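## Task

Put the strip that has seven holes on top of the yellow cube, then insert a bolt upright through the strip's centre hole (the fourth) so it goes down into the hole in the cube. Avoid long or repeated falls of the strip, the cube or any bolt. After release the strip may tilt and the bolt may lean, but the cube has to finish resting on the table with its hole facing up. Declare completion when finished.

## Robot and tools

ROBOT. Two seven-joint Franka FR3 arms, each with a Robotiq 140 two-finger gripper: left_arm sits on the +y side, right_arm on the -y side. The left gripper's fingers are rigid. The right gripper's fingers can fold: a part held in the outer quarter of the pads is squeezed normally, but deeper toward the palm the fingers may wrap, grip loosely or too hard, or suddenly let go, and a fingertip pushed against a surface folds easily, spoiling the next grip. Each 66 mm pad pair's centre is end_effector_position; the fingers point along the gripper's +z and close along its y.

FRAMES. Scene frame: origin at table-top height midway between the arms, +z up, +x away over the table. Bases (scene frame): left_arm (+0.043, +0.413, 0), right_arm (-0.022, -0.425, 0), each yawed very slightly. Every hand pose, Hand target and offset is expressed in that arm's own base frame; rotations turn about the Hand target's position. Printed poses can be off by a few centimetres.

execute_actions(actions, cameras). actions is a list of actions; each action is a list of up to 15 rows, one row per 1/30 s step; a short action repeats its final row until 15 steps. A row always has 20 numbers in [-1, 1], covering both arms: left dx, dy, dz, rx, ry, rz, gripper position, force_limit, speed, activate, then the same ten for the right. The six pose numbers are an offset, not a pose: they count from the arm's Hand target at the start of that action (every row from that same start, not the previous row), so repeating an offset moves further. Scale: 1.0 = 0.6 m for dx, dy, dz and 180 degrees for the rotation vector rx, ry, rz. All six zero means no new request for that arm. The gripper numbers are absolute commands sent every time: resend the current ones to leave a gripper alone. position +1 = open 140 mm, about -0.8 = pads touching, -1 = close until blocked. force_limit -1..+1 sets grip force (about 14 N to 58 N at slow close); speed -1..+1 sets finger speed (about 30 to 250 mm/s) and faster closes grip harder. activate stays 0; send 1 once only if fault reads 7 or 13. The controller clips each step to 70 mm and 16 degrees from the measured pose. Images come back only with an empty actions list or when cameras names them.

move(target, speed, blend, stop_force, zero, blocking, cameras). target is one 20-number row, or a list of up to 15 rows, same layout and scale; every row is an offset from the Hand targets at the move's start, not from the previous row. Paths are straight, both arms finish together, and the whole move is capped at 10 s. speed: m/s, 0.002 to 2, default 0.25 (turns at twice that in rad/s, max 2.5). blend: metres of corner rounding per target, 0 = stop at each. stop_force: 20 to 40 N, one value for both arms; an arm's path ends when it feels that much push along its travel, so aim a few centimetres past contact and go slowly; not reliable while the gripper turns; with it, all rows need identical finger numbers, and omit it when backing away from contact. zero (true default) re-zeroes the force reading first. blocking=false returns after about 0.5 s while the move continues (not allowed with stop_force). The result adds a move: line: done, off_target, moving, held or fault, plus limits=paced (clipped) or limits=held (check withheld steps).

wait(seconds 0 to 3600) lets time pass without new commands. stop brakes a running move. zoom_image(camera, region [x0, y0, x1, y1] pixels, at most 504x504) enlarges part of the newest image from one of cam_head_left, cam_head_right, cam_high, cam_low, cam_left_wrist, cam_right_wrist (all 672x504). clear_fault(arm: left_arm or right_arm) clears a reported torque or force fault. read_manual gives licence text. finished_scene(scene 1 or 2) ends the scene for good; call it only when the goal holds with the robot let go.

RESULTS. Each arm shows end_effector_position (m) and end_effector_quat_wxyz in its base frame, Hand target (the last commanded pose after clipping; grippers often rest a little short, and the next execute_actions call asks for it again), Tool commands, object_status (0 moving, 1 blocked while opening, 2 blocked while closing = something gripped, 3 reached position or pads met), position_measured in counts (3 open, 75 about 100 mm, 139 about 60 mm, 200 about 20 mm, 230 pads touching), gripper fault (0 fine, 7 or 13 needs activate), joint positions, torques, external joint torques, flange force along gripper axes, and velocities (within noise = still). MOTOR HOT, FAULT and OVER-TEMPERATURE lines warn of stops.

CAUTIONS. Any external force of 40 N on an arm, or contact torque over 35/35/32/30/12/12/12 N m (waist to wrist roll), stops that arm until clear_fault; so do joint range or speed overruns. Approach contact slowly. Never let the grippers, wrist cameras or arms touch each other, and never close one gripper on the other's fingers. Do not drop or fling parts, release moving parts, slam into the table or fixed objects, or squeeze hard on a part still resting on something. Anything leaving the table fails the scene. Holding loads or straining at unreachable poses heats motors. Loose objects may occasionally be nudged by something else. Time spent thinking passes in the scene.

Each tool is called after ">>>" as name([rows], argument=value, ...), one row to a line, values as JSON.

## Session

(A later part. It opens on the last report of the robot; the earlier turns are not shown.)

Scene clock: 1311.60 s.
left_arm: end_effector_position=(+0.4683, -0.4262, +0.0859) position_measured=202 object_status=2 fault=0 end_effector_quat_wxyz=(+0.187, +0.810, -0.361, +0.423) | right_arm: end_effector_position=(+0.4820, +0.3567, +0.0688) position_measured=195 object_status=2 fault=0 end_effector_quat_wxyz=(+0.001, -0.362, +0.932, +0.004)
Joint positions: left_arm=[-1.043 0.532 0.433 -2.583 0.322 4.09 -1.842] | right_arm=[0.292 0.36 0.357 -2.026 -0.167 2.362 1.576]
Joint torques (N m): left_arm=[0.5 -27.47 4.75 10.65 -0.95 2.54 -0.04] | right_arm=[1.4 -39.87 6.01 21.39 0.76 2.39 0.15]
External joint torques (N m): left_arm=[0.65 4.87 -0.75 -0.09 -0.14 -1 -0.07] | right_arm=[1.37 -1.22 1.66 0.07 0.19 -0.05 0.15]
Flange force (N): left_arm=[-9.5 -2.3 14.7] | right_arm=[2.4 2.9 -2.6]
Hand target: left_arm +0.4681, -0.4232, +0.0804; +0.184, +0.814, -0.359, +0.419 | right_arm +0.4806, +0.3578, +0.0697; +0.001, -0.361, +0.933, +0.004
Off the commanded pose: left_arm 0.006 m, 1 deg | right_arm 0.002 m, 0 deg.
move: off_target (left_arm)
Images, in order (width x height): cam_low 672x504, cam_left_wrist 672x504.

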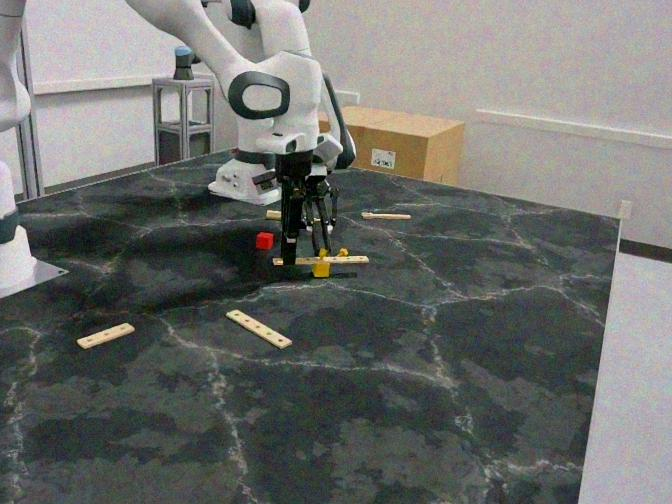

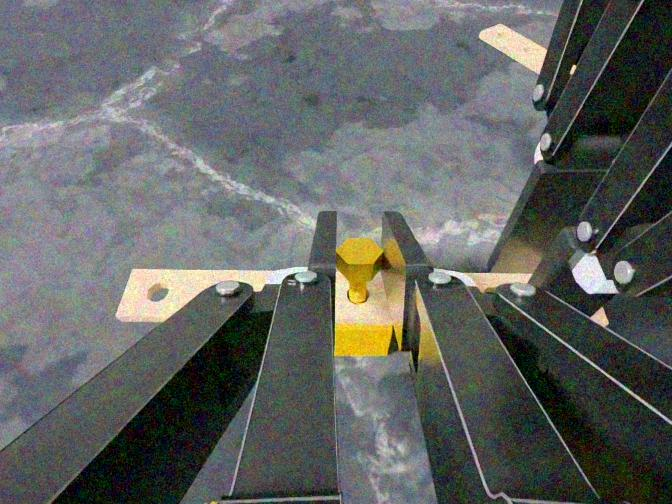

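>>> execute_actions(actions=[])

>>> zoom_image(camera="cam_high", region=[315, 238, 355, 278])

>>> zoom_image(camera="cam_right_wrist", region=[310, 300, 450, 440])

>>> zoom_image(camera="cam_high", region=[280, 150, 400, 290])

Scene clock: 1337.73 s.
left_arm: end_effector_position=(+0.4683, -0.4262, +0.0859) position_measured=202 object_status=2 fault=0 end_effector_quat_wxyz=(+0.187, +0.810, -0.361, +0.423) | right_arm: end_effector_position=(+0.4820, +0.3567, +0.0688) position_measured=195 object_status=2 fault=0 end_effector_quat_wxyz=(+0.001, -0.362, +0.932, +0.004)
Joint positions: left_arm=[-1.043 0.532 0.433 -2.583 0.322 4.09 -1.842] | right_arm=[0.292 0.36 0.357 -2.026 -0.167 2.362 1.576]
Joint velocities: within noise
Joint torques (N m): left_arm=[0.53 -27.45 4.75 10.63 -0.94 2.54 -0.06] | right_arm=[1.43 -39.87 6 21.37 0.76 2.4 0.15]
External joint torques (N m): left_arm=[0.62 4.82 -0.8 -0.06 -0.13 -1 -0.09] | right_arm=[1.41 -1.25 1.66 0.08 0.19 -0.04 0.15]
Flange force (N): left_arm=[-9.3 -2.3 14.7] | right_arm=[2.4 2.9 -2.7]
Hand target: left_arm +0.4681, -0.4232, +0.0804; +0.184, +0.814, -0.359, +0.419 | right_arm +0.4806, +0.3578, +0.0697; +0.001, -0.361, +0.933, +0.004
Tool commands: left_gripper/position=-1.0 left_gripper/force_limit=-0.5 left_gripper/speed=-1.0 left_gripper/activate=+0.0 right_gripper/position=-1.0 right_gripper/force_limit=-0.5 right_gripper/speed=-1.0 right_gripper/activate=+0.0
Off the commanded pose: left_arm 0.006 m, 1 deg | right_arm 0.002 m, 0 deg.

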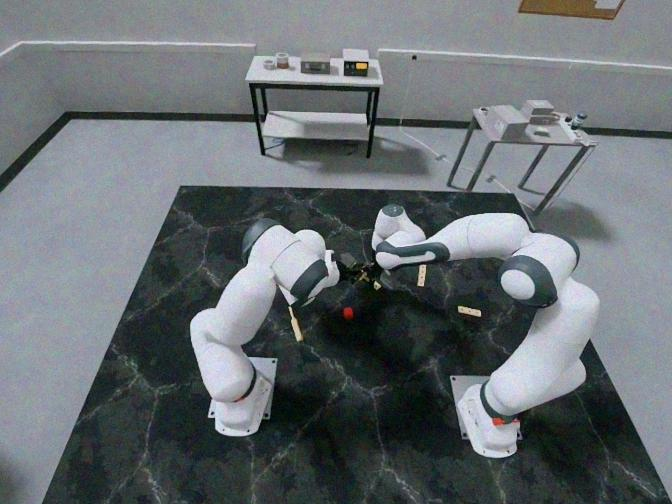

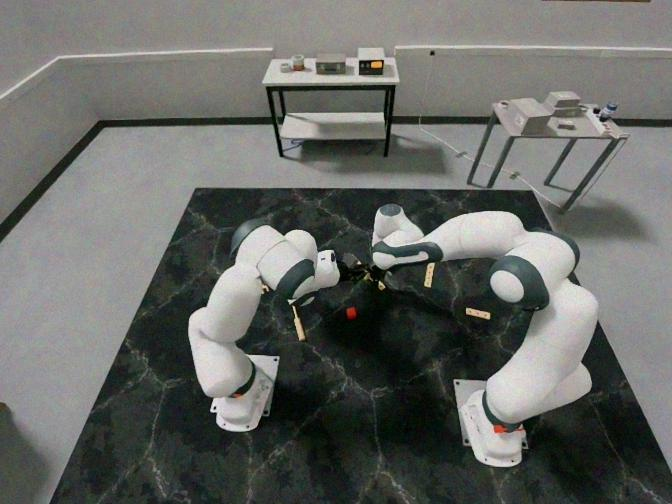

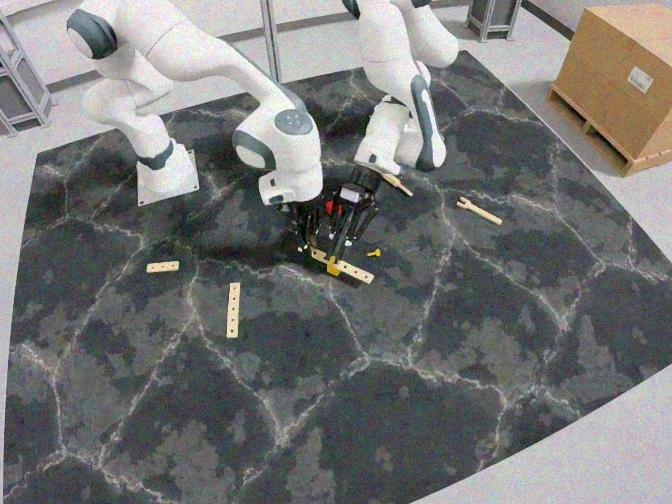

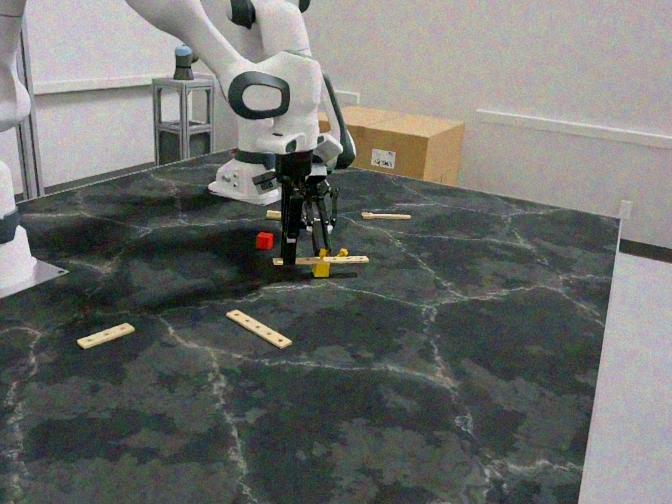

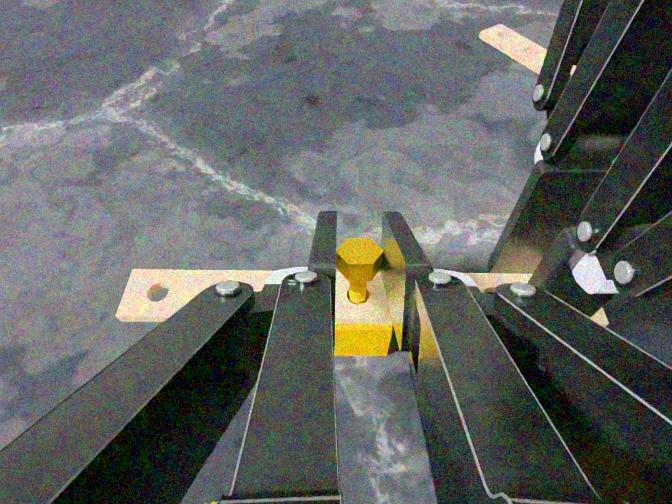

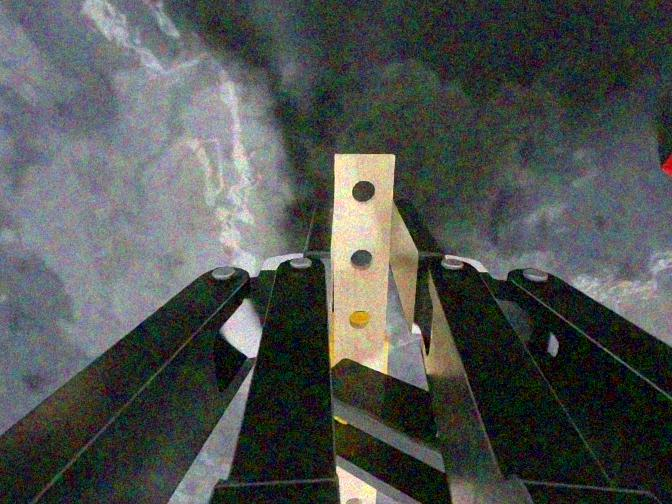

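Scaled by 12.600 from the camera's image (finer frame: 960x720).

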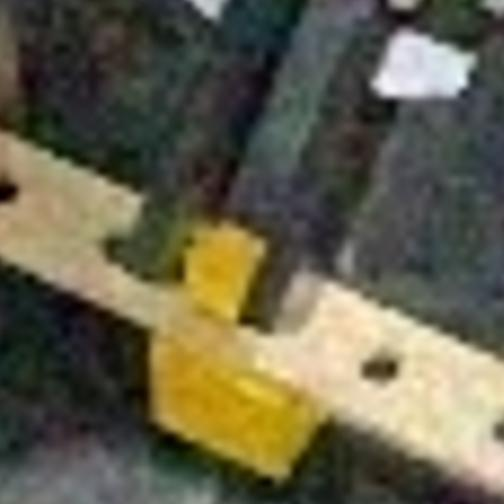

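Scaled by 3.600 from the camera's image (finer frame: 960x720).

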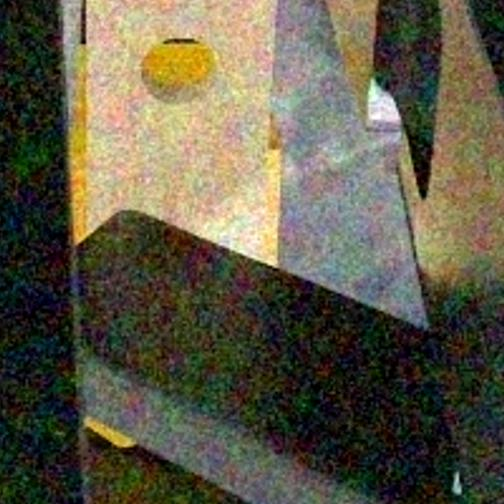

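Scaled by 3.600 from the camera's image (finer frame: 960x720).

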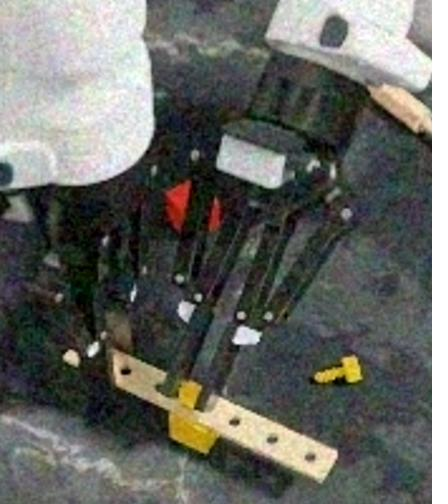

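>>> move([
  [0.0,0.0,0.015,0,0,0,-1,-0.5,-1,0,0,0,0,0,0,0,-1,-0.5,-1,0],
  [0,0,0.06,0,0,0,-1,-0.5,-1,0,0,0,0,0,0,0,-1,-0.5,-1,0],
], speed=0.05, cameras=["cam_left_wrist","cam_low","cam_high","cam_right_wrist"])

>>> zoom_image(camera="cam_left_wrist", region=[320, 230, 400, 360])

>>> zoom_image(camera="cam_right_wrist", region=[310, 290, 410, 410])

>>> zoom_image(camera="cam_high", region=[310, 228, 360, 278])

Scene clock: 1364.03 s.
left_arm: end_effector_position=(+0.4698, -0.4227, +0.1170) position_measured=202 object_status=2 fault=0 end_effector_quat_wxyz=(+0.185, +0.814, -0.355, +0.421) | right_arm: end_effector_position=(+0.4816, +0.3574, +0.0691) position_measured=195 object_status=2 fault=0 end_effector_quat_wxyz=(+0.001, -0.363, +0.932, +0.004)
Joint positions: left_arm=[-1.052 0.408 0.454 -2.622 0.345 3.999 -1.839] | right_arm=[0.292 0.36 0.358 -2.026 -0.167 2.362 1.576]
Joint velocities: left_arm=[-0.001 0 -0.001 0.001 -0.001 -0.005 0.001] | right_arm=[within noise]
Joint torques (N m): left_arm=[-0.09 -29.6 4.83 13.09 -0.55 3.32 0.35] | right_arm=[0.66 -39.58 5.21 21.4 0.72 2.39 0.15]
External joint torques (N m): left_arm=[-0.03 0.81 0.34 0.66 0.17 -0.23 0.32] | right_arm=[0.51 -0.97 0.75 0.09 0.15 -0.05 0.15]
Flange force (N): left_arm=[-0.4 -1.2 3.9] | right_arm=[2.0 1.4 -2.1]
Hand target: left_arm +0.4681, -0.4232, +0.1164; +0.184, +0.814, -0.359, +0.419 | right_arm +0.4806, +0.3578, +0.0697; +0.001, -0.361, +0.933, +0.004
Off the commanded pose: left_arm 0.002 m, 1 deg | right_arm 0.001 m, 0 deg.
move: done
Images, in order (width x height): cam_high 672x504, cam_low 672x504, cam_left_wrist 672x504, cam_right_wrist 672x504.

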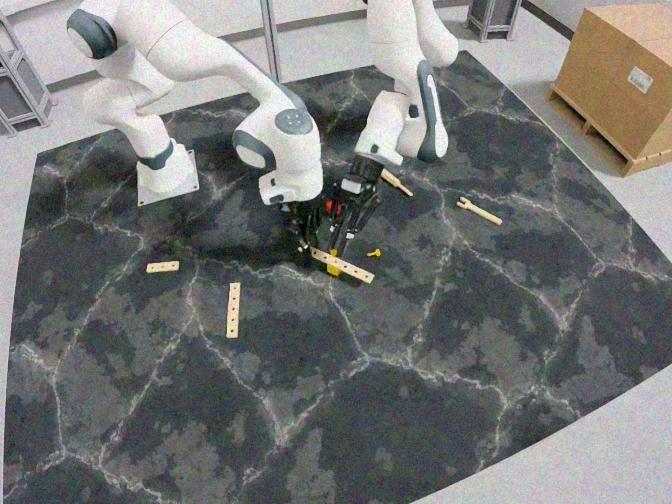

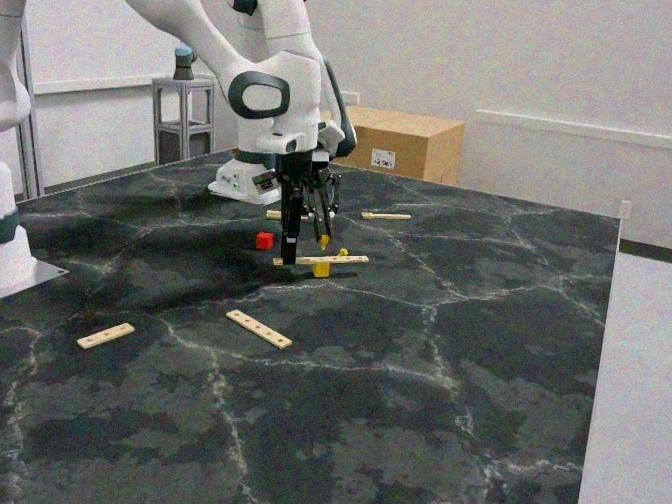

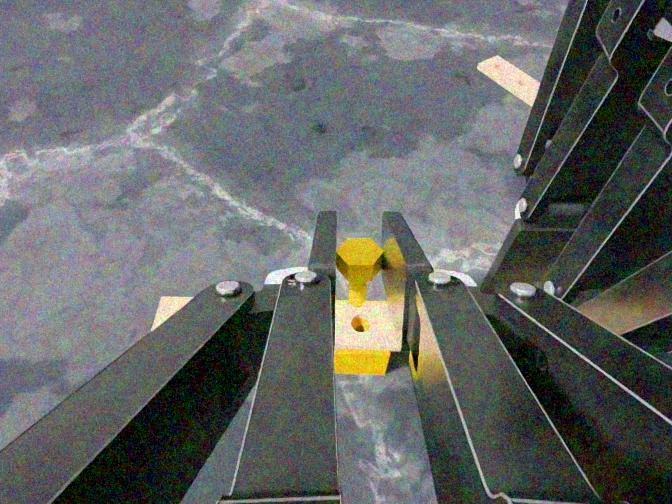

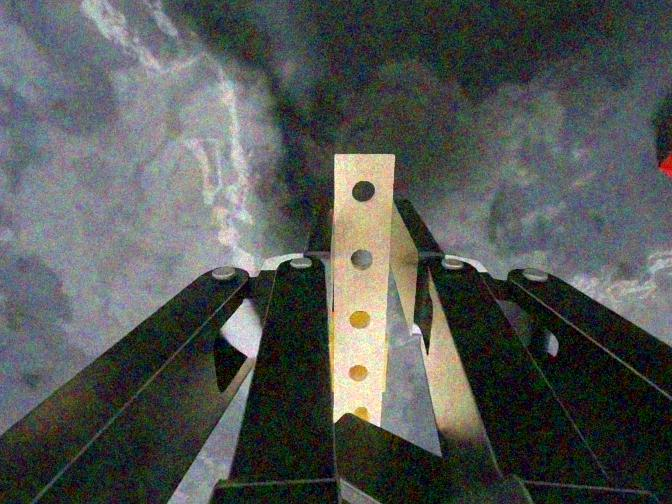

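Scaled by 3.877 from the camera's image (finer frame: 960x720).

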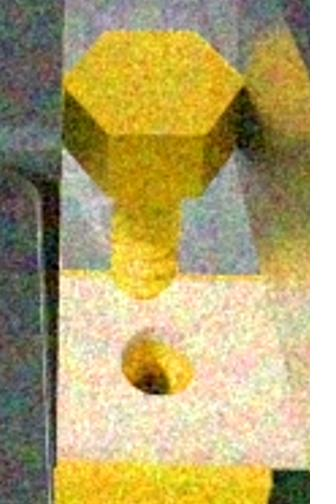

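Scaled by 4.200 from the camera's image (finer frame: 960x720).

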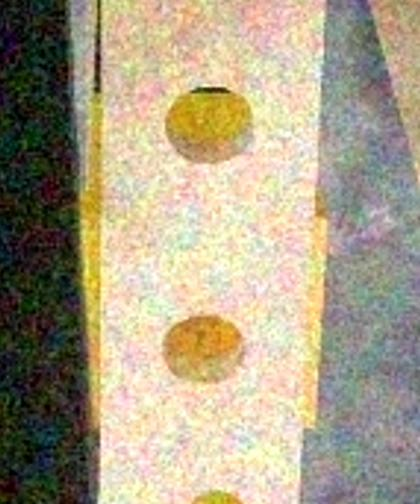

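Scaled by 10.080 from the camera's image (finer frame: 960x720).

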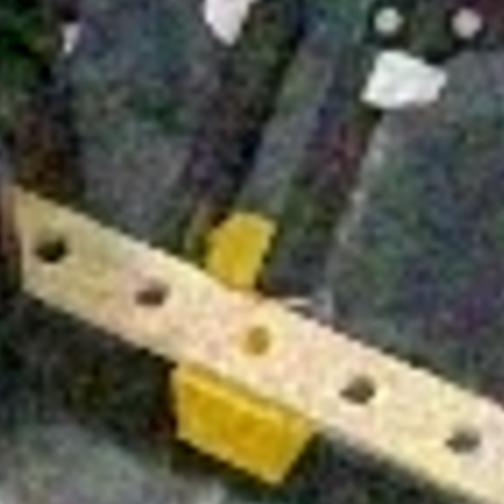

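>>> zoom_image(camera="cam_left_wrist", region=[335, 295, 385, 345])

Scaled by 10.080 from the camera's image (finer frame: 960x720).

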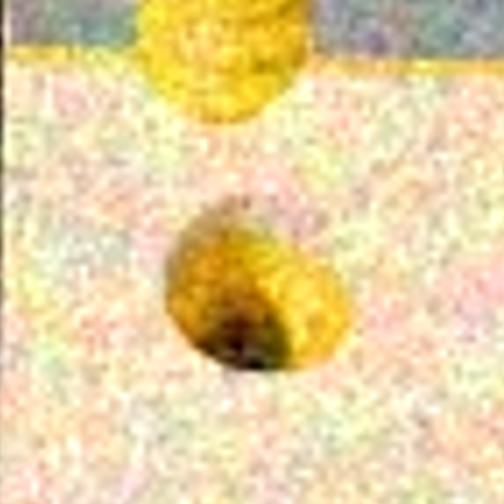

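>>> zoom_image(camera="cam_left_wrist", region=[330, 335, 410, 385])

>>> zoom_image(camera="cam_low", region=[300, 245, 345, 285])

Scaled by 6.300 from the camera's image (finer frame: 960x720).

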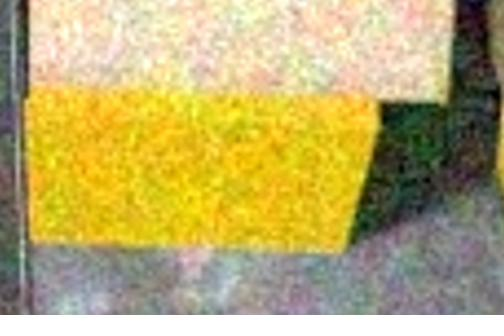

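Scaled by 11.200 from the camera's image (finer frame: 960x720).

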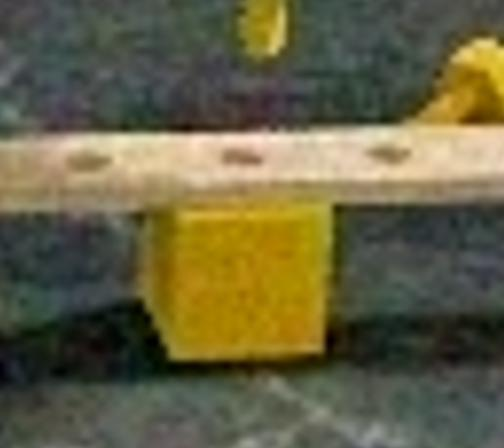

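>>> move([
  [-0.0107,0.0147,0.03,-0.0529,-0.0492,0,-1,-0.5,-1,0,0,0,0,0,0,0,-1,-0.5,-1,0],
  [-0.0107,0.0147,-0.0123,-0.0529,-0.0492,0,-1,-0.5,-1,0,0,0,0,0,0,0,-1,-0.5,-1,0],
], speed=0.06, blend=[0.004,0], cameras=["cam_left_wrist","cam_low","cam_high"])

>>> zoom_image(camera="cam_left_wrist", region=[320, 230, 400, 360])

>>> zoom_image(camera="cam_low", region=[295, 230, 345, 280])

>>> zoom_image(camera="cam_high", region=[310, 228, 360, 278])

Scene clock: 1427.90 s.
left_arm: end_effector_position=(+0.4601, -0.4151, +0.1076) position_measured=202 object_status=2 fault=0 end_effector_quat_wxyz=(+0.222, +0.761, -0.339, +0.507) | right_arm: end_effector_position=(+0.4816, +0.3574, +0.0691) position_measured=195 object_status=2 fault=0 end_effector_quat_wxyz=(+0.001, -0.363, +0.932, +0.004)
Joint positions: left_arm=[-1.038 0.682 0.411 -2.604 0.213 4.457 -1.812] | right_arm=[0.292 0.36 0.358 -2.026 -0.167 2.362 1.576]
Joint velocities: left_arm=[0.002 0 -0.001 -0.001 0 0.006 -0.002] | right_arm=[within noise]
Joint torques (N m): left_arm=[0.75 -29.94 5.83 8.28 -1.3 3.5 -0.01] | right_arm=[0.68 -39.57 5.23 21.38 0.73 2.39 0.16]
External joint torques (N m): left_arm=[0.89 2.39 -0.7 1.39 -0.45 0.17 -0.04] | right_arm=[0.58 -0.87 0.8 0.01 0.15 -0.05 0.16]
Flange force (N): left_arm=[-10.3 -1.8 9.1] | right_arm=[2.0 1.5 -1.9]
Hand target: left_arm +0.4617, -0.4144, +0.1090; +0.223, +0.761, -0.336, +0.509 | right_arm +0.4806, +0.3578, +0.0697; +0.001, -0.361, +0.933, +0.004
Off the commanded pose: left_arm 0.002 m, 0 deg | right_arm 0.001 m, 0 deg.
move: done
Images, in order (width x height): cam_high 672x504, cam_low 672x504, cam_left_wrist 672x504.

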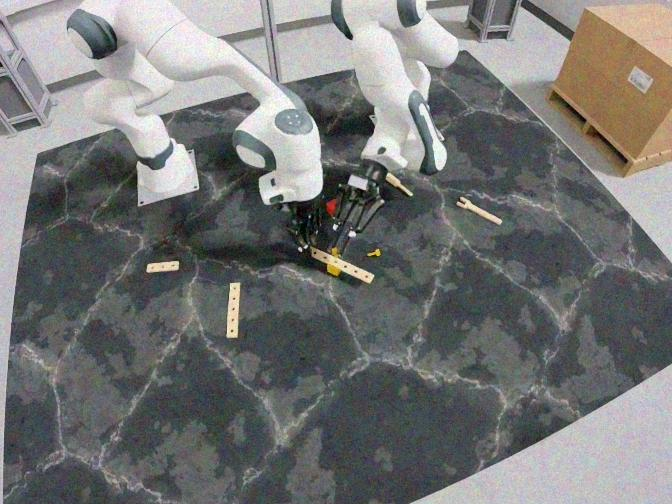

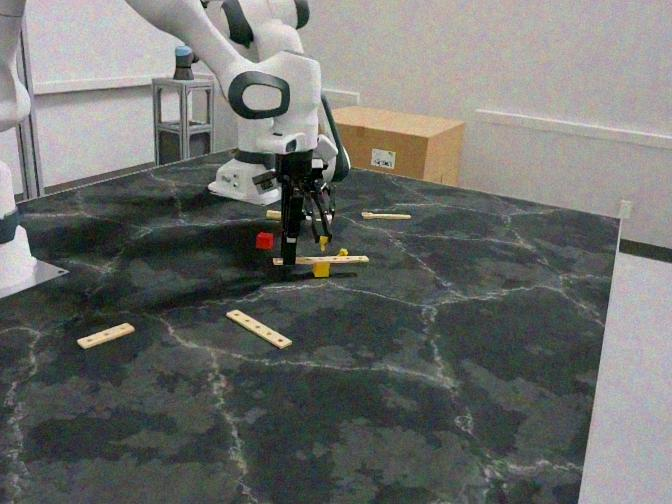

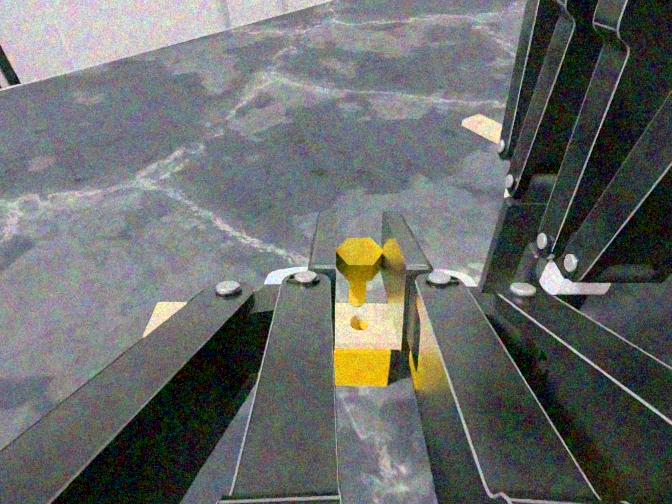

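Scaled by 3.877 from the camera's image (finer frame: 960x720).

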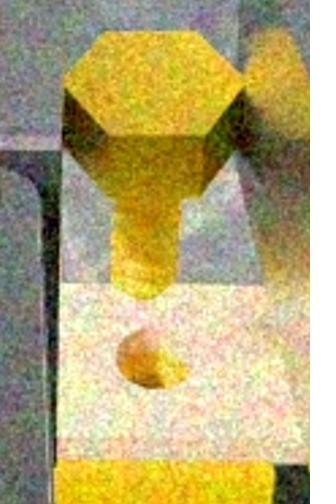

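Scaled by 10.080 from the camera's image (finer frame: 960x720).

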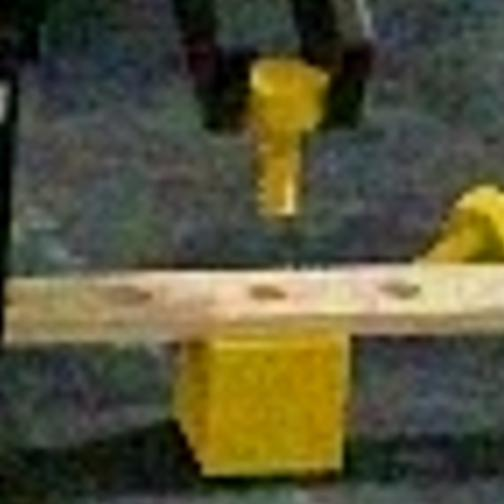

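Scaled by 10.080 from the camera's image (finer frame: 960x720).

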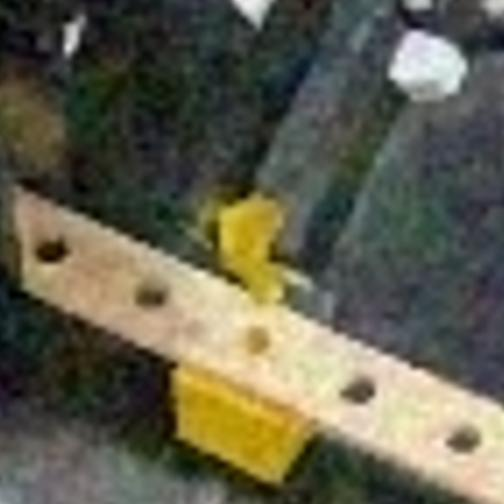

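>>> move([
  [0,0,0,0,0,0,-1,-0.5,-1,0,0,0,0.0025,0,0,0,-1,-0.5,-1,0],
  [0,0,0,0,0,0,-1,-0.5,-1,0,0.0038,-0.0032,0.0025,0,0,0,-1,-0.5,-1,0],
], speed=0.01, cameras=["cam_left_wrist","cam_right_wrist"])

>>> zoom_image(camera="cam_left_wrist", region=[320, 290, 410, 380])

>>> zoom_image(camera="cam_right_wrist", region=[310, 290, 410, 410])

Scene clock: 1466.30 s.
left_arm: end_effector_position=(+0.4600, -0.4152, +0.1077) position_measured=202 object_status=2 fault=0 end_effector_quat_wxyz=(+0.222, +0.761, -0.339, +0.507) | right_arm: end_effector_position=(+0.4818, +0.3565, +0.0702) position_measured=195 object_status=2 fault=0 end_effector_quat_wxyz=(+0.001, -0.362, +0.932, +0.003)
Joint positions: left_arm=[-1.037 0.682 0.41 -2.604 0.213 4.457 -1.812] | right_arm=[0.291 0.358 0.358 -2.025 -0.166 2.359 1.576]
Joint torques (N m): left_arm=[0.66 -30.12 6.07 8.25 -1.3 3.61 0.01] | right_arm=[0.11 -39.27 5.12 22.13 0.88 2.45 -0.12]
External joint torques (N m): left_arm=[0.84 2.27 -0.39 1.39 -0.46 0.28 -0.02] | right_arm=[-0.1 -0.87 0.64 0.89 0.3 0.02 -0.12]
Flange force (N): left_arm=[-10.0 -2.1 8.5] | right_arm=[-0.6 -0.2 -2.5]
Hand target: left_arm +0.4617, -0.4144, +0.1090; +0.223, +0.761, -0.336, +0.509 | right_arm +0.4829, +0.3559, +0.0712; +0.001, -0.361, +0.933, +0.004
Off the commanded pose: left_arm 0.002 m, 0 deg | right_arm 0.002 m, 0 deg.
move: done

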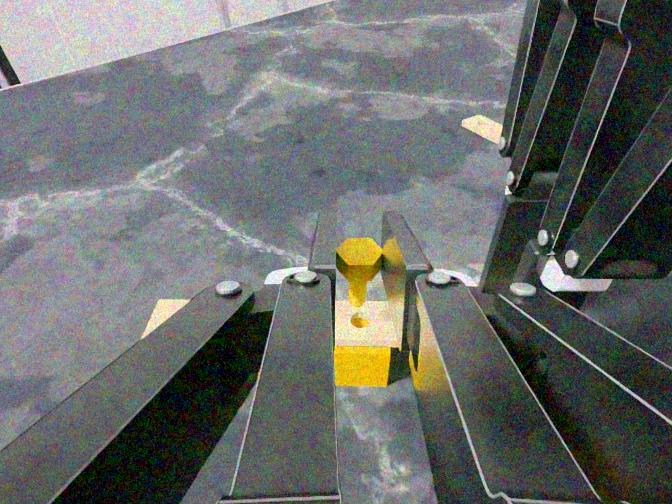

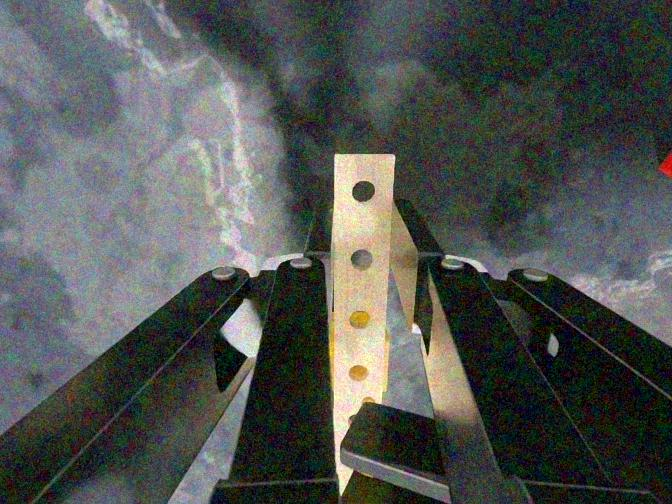

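Scaled by 5.600 from the camera's image (finer frame: 960x720).

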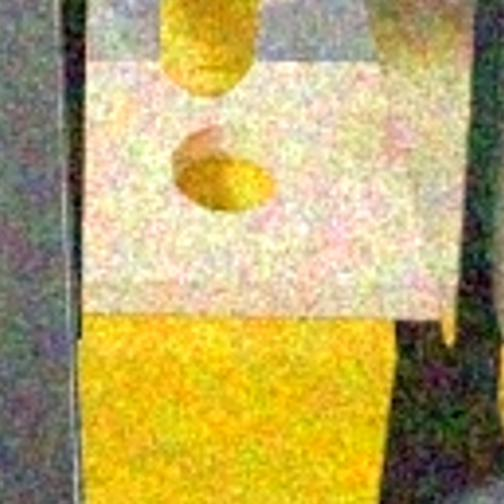

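Scaled by 4.200 from the camera's image (finer frame: 960x720).

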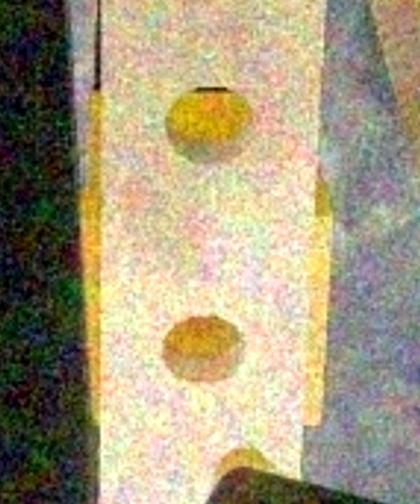

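>>> move(target=[0.0012,-0.0042,-0.0183,0,0,0,-1,-0.5,-1,0,0,0,0,0,0,0,-1,-0.5,-1,0], speed=0.03, cameras=["cam_left_wrist","cam_low","cam_high"])

>>> zoom_image(camera="cam_left_wrist", region=[320, 230, 400, 360])

>>> zoom_image(camera="cam_low", region=[295, 230, 345, 280])

>>> zoom_image(camera="cam_high", region=[310, 228, 360, 278])

Scene clock: 1474.37 s.
left_arm: end_effector_position=(+0.4608, -0.4177, +0.0967) position_measured=202 object_status=2 fault=0 end_effector_quat_wxyz=(+0.222, +0.761, -0.339, +0.507) | right_arm: end_effector_position=(+0.4819, +0.3564, +0.0702) position_measured=195 object_status=2 fault=0 end_effector_quat_wxyz=(+0.001, -0.362, +0.932, +0.003)
Joint positions: left_arm=[-1.031 0.721 0.394 -2.58 0.199 4.471 -1.812] | right_arm=[0.291 0.358 0.358 -2.025 -0.166 2.358 1.576]
Joint velocities: left_arm=[0.003 0 -0.002 0.001 -0.003 0.005 0] | right_arm=[within noise]
Joint torques (N m): left_arm=[1.05 -30.51 6.24 7.8 -1.34 3.56 -0.04] | right_arm=[0.14 -39.29 5.13 22.22 0.86 2.38 -0.11]
External joint torques (N m): left_arm=[1.27 2.45 -0.35 1.31 -0.5 0.24 -0.07] | right_arm=[-0.09 -0.58 0.62 0.83 0.28 -0.06 -0.11]
Flange force (N): left_arm=[-10.6 -2.8 8.5] | right_arm=[-1.3 -0.3 -2.1]
Hand target: left_arm +0.4624, -0.4169, +0.0981; +0.223, +0.761, -0.336, +0.509 | right_arm +0.4829, +0.3559, +0.0712; +0.001, -0.361, +0.933, +0.004
Off the commanded pose: left_arm 0.002 m, 0 deg | right_arm 0.001 m, 0 deg.
move: done
Images, in order (width x height): cam_high 672x504, cam_low 672x504, cam_left_wrist 672x504.

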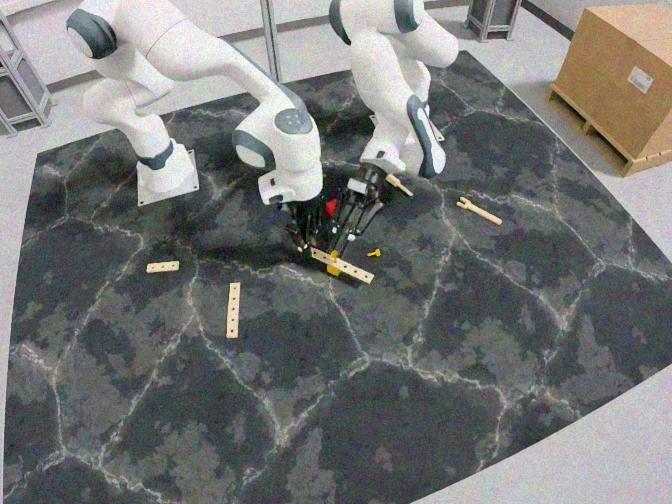

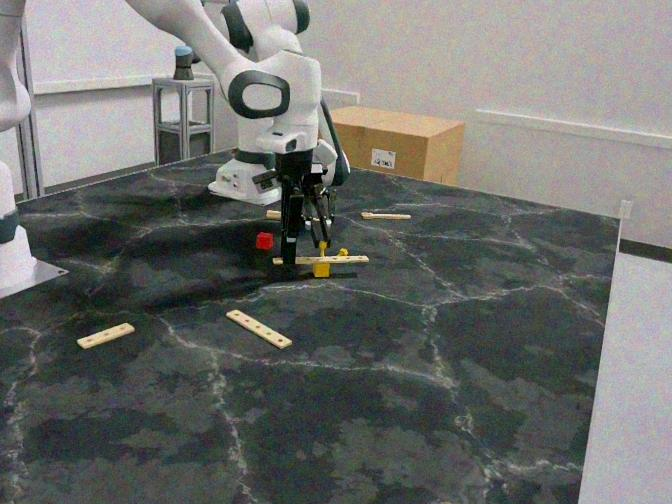

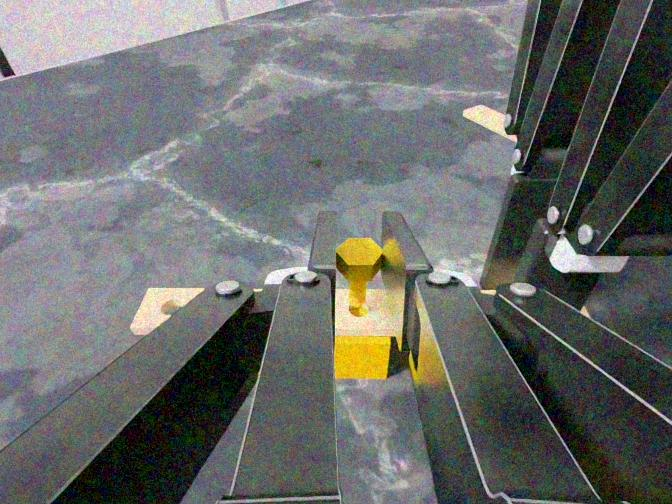

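Scaled by 3.877 from the camera's image (finer frame: 960x720).

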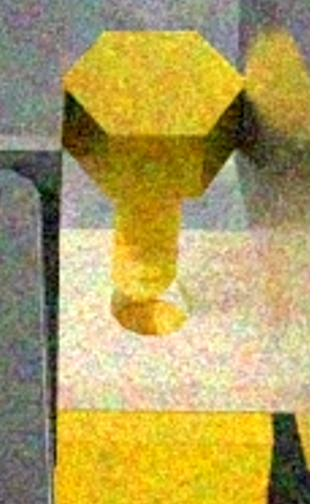

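Scaled by 10.080 from the camera's image (finer frame: 960x720).

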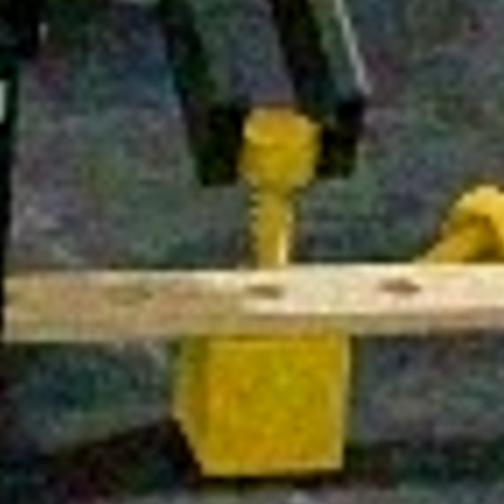

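Scaled by 10.080 from the camera's image (finer frame: 960x720).

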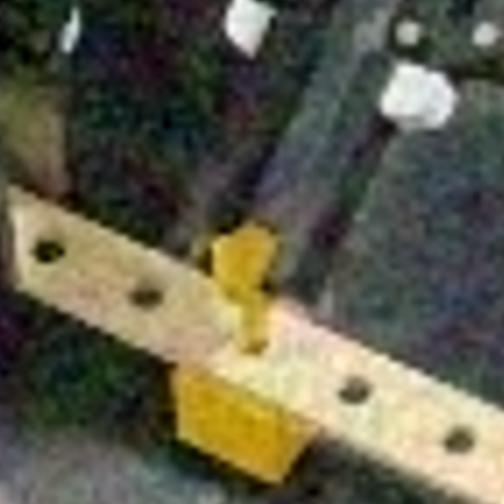

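>>> move(target=[-0.0004,0.0004,-0.0133,0,0,0,-1,-0.5,-1,0,0,0,0,0,0,0,-1,-0.5,-1,0], speed=0.01, stop_force=20, cameras=["cam_left_wrist","cam_low","cam_high"])

>>> zoom_image(camera="cam_left_wrist", region=[320, 230, 400, 360])

>>> zoom_image(camera="cam_low", region=[295, 230, 345, 280])

Scene clock: 1486.10 s.
left_arm: end_effector_position=(+0.4607, -0.4180, +0.0904) position_measured=202 object_status=2 fault=0 end_effector_quat_wxyz=(+0.223, +0.760, -0.338, +0.508) | right_arm: end_effector_position=(+0.4819, +0.3560, +0.0701) position_measured=195 object_status=2 fault=0 end_effector_quat_wxyz=(+0.000, -0.361, +0.932, +0.003)
Joint positions: left_arm=[-1.022 0.747 0.383 -2.566 0.191 4.488 -1.812] | right_arm=[0.29 0.358 0.358 -2.025 -0.166 2.357 1.576]
Joint torques (N m): left_arm=[0.88 -30.37 6.39 7.34 -1.29 3.31 0.02] | right_arm=[0.27 -39.83 5.34 22.21 0.83 2.5 -0.09]
External joint torques (N m): left_arm=[1.07 3.06 -0.3 1.12 -0.44 -0.03 -0.01] | right_arm=[0.31 -1.19 1.07 0.8 0.26 0.06 -0.09]
Flange force (N): left_arm=[-11.5 -2.6 8.9] | right_arm=[0.4 0.6 -3.0]
Hand target: left_arm +0.4622, -0.4167, +0.0901; +0.223, +0.761, -0.336, +0.509 | right_arm +0.4829, +0.3559, +0.0712; +0.001, -0.361, +0.933, +0.004
Off the commanded pose: left_arm 0.002 m, 0 deg | right_arm 0.001 m, 0 deg.
move: done
Images, in order (width x height): cam_high 672x504, cam_low 672x504, cam_left_wrist 672x504.

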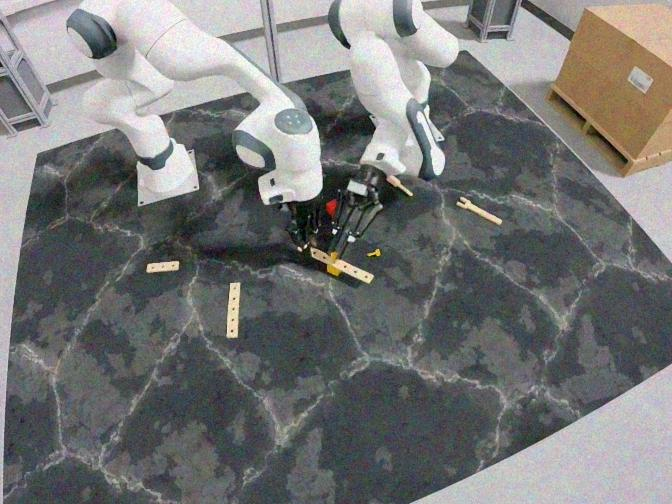

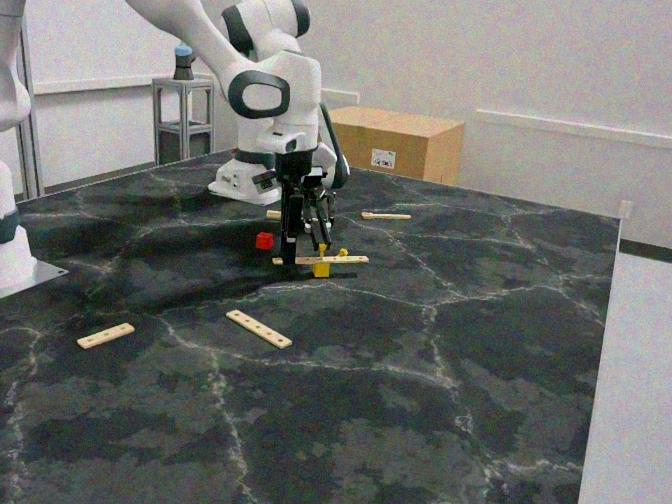

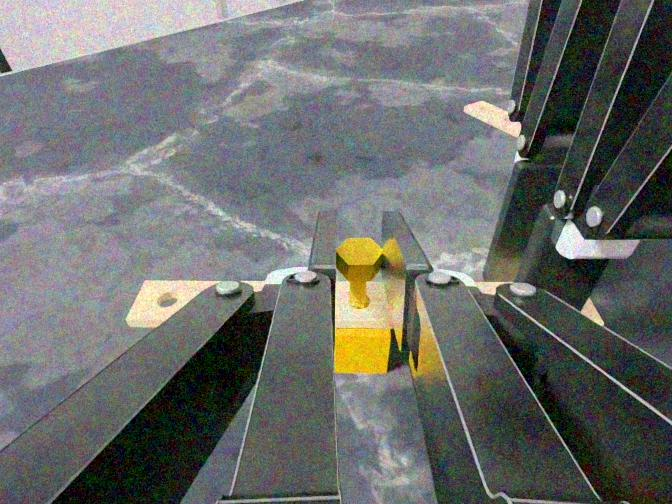

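Scaled by 3.877 from the camera's image (finer frame: 960x720).

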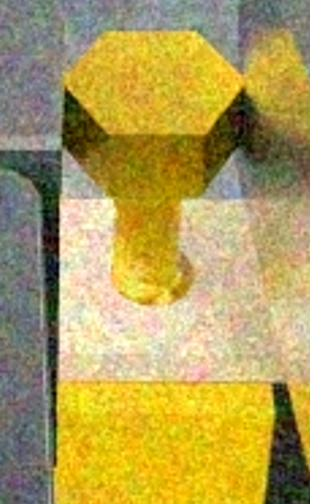

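Scaled by 10.080 from the camera's image (finer frame: 960x720).

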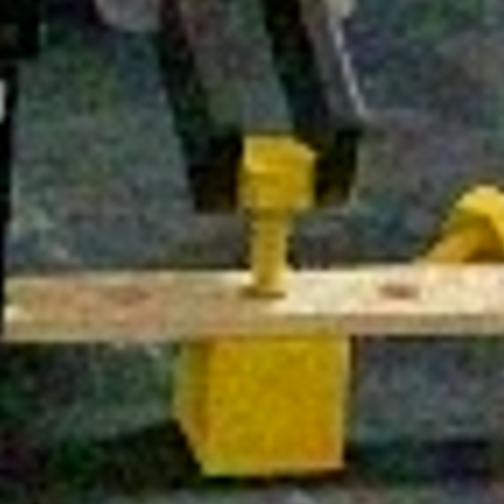

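>>> zoom_image(camera="cam_left_wrist", region=[335, 275, 385, 325])

>>> zoom_image(camera="cam_high", region=[310, 228, 360, 278])

Scaled by 10.080 from the camera's image (finer frame: 960x720).

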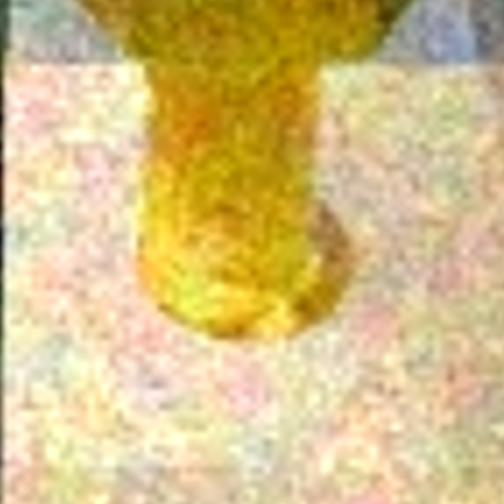

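Scaled by 10.080 from the camera's image (finer frame: 960x720).

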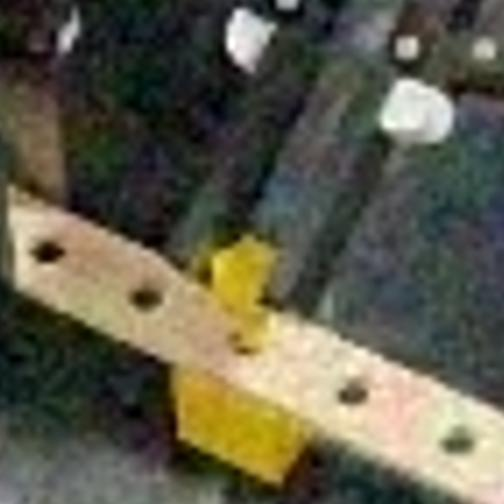

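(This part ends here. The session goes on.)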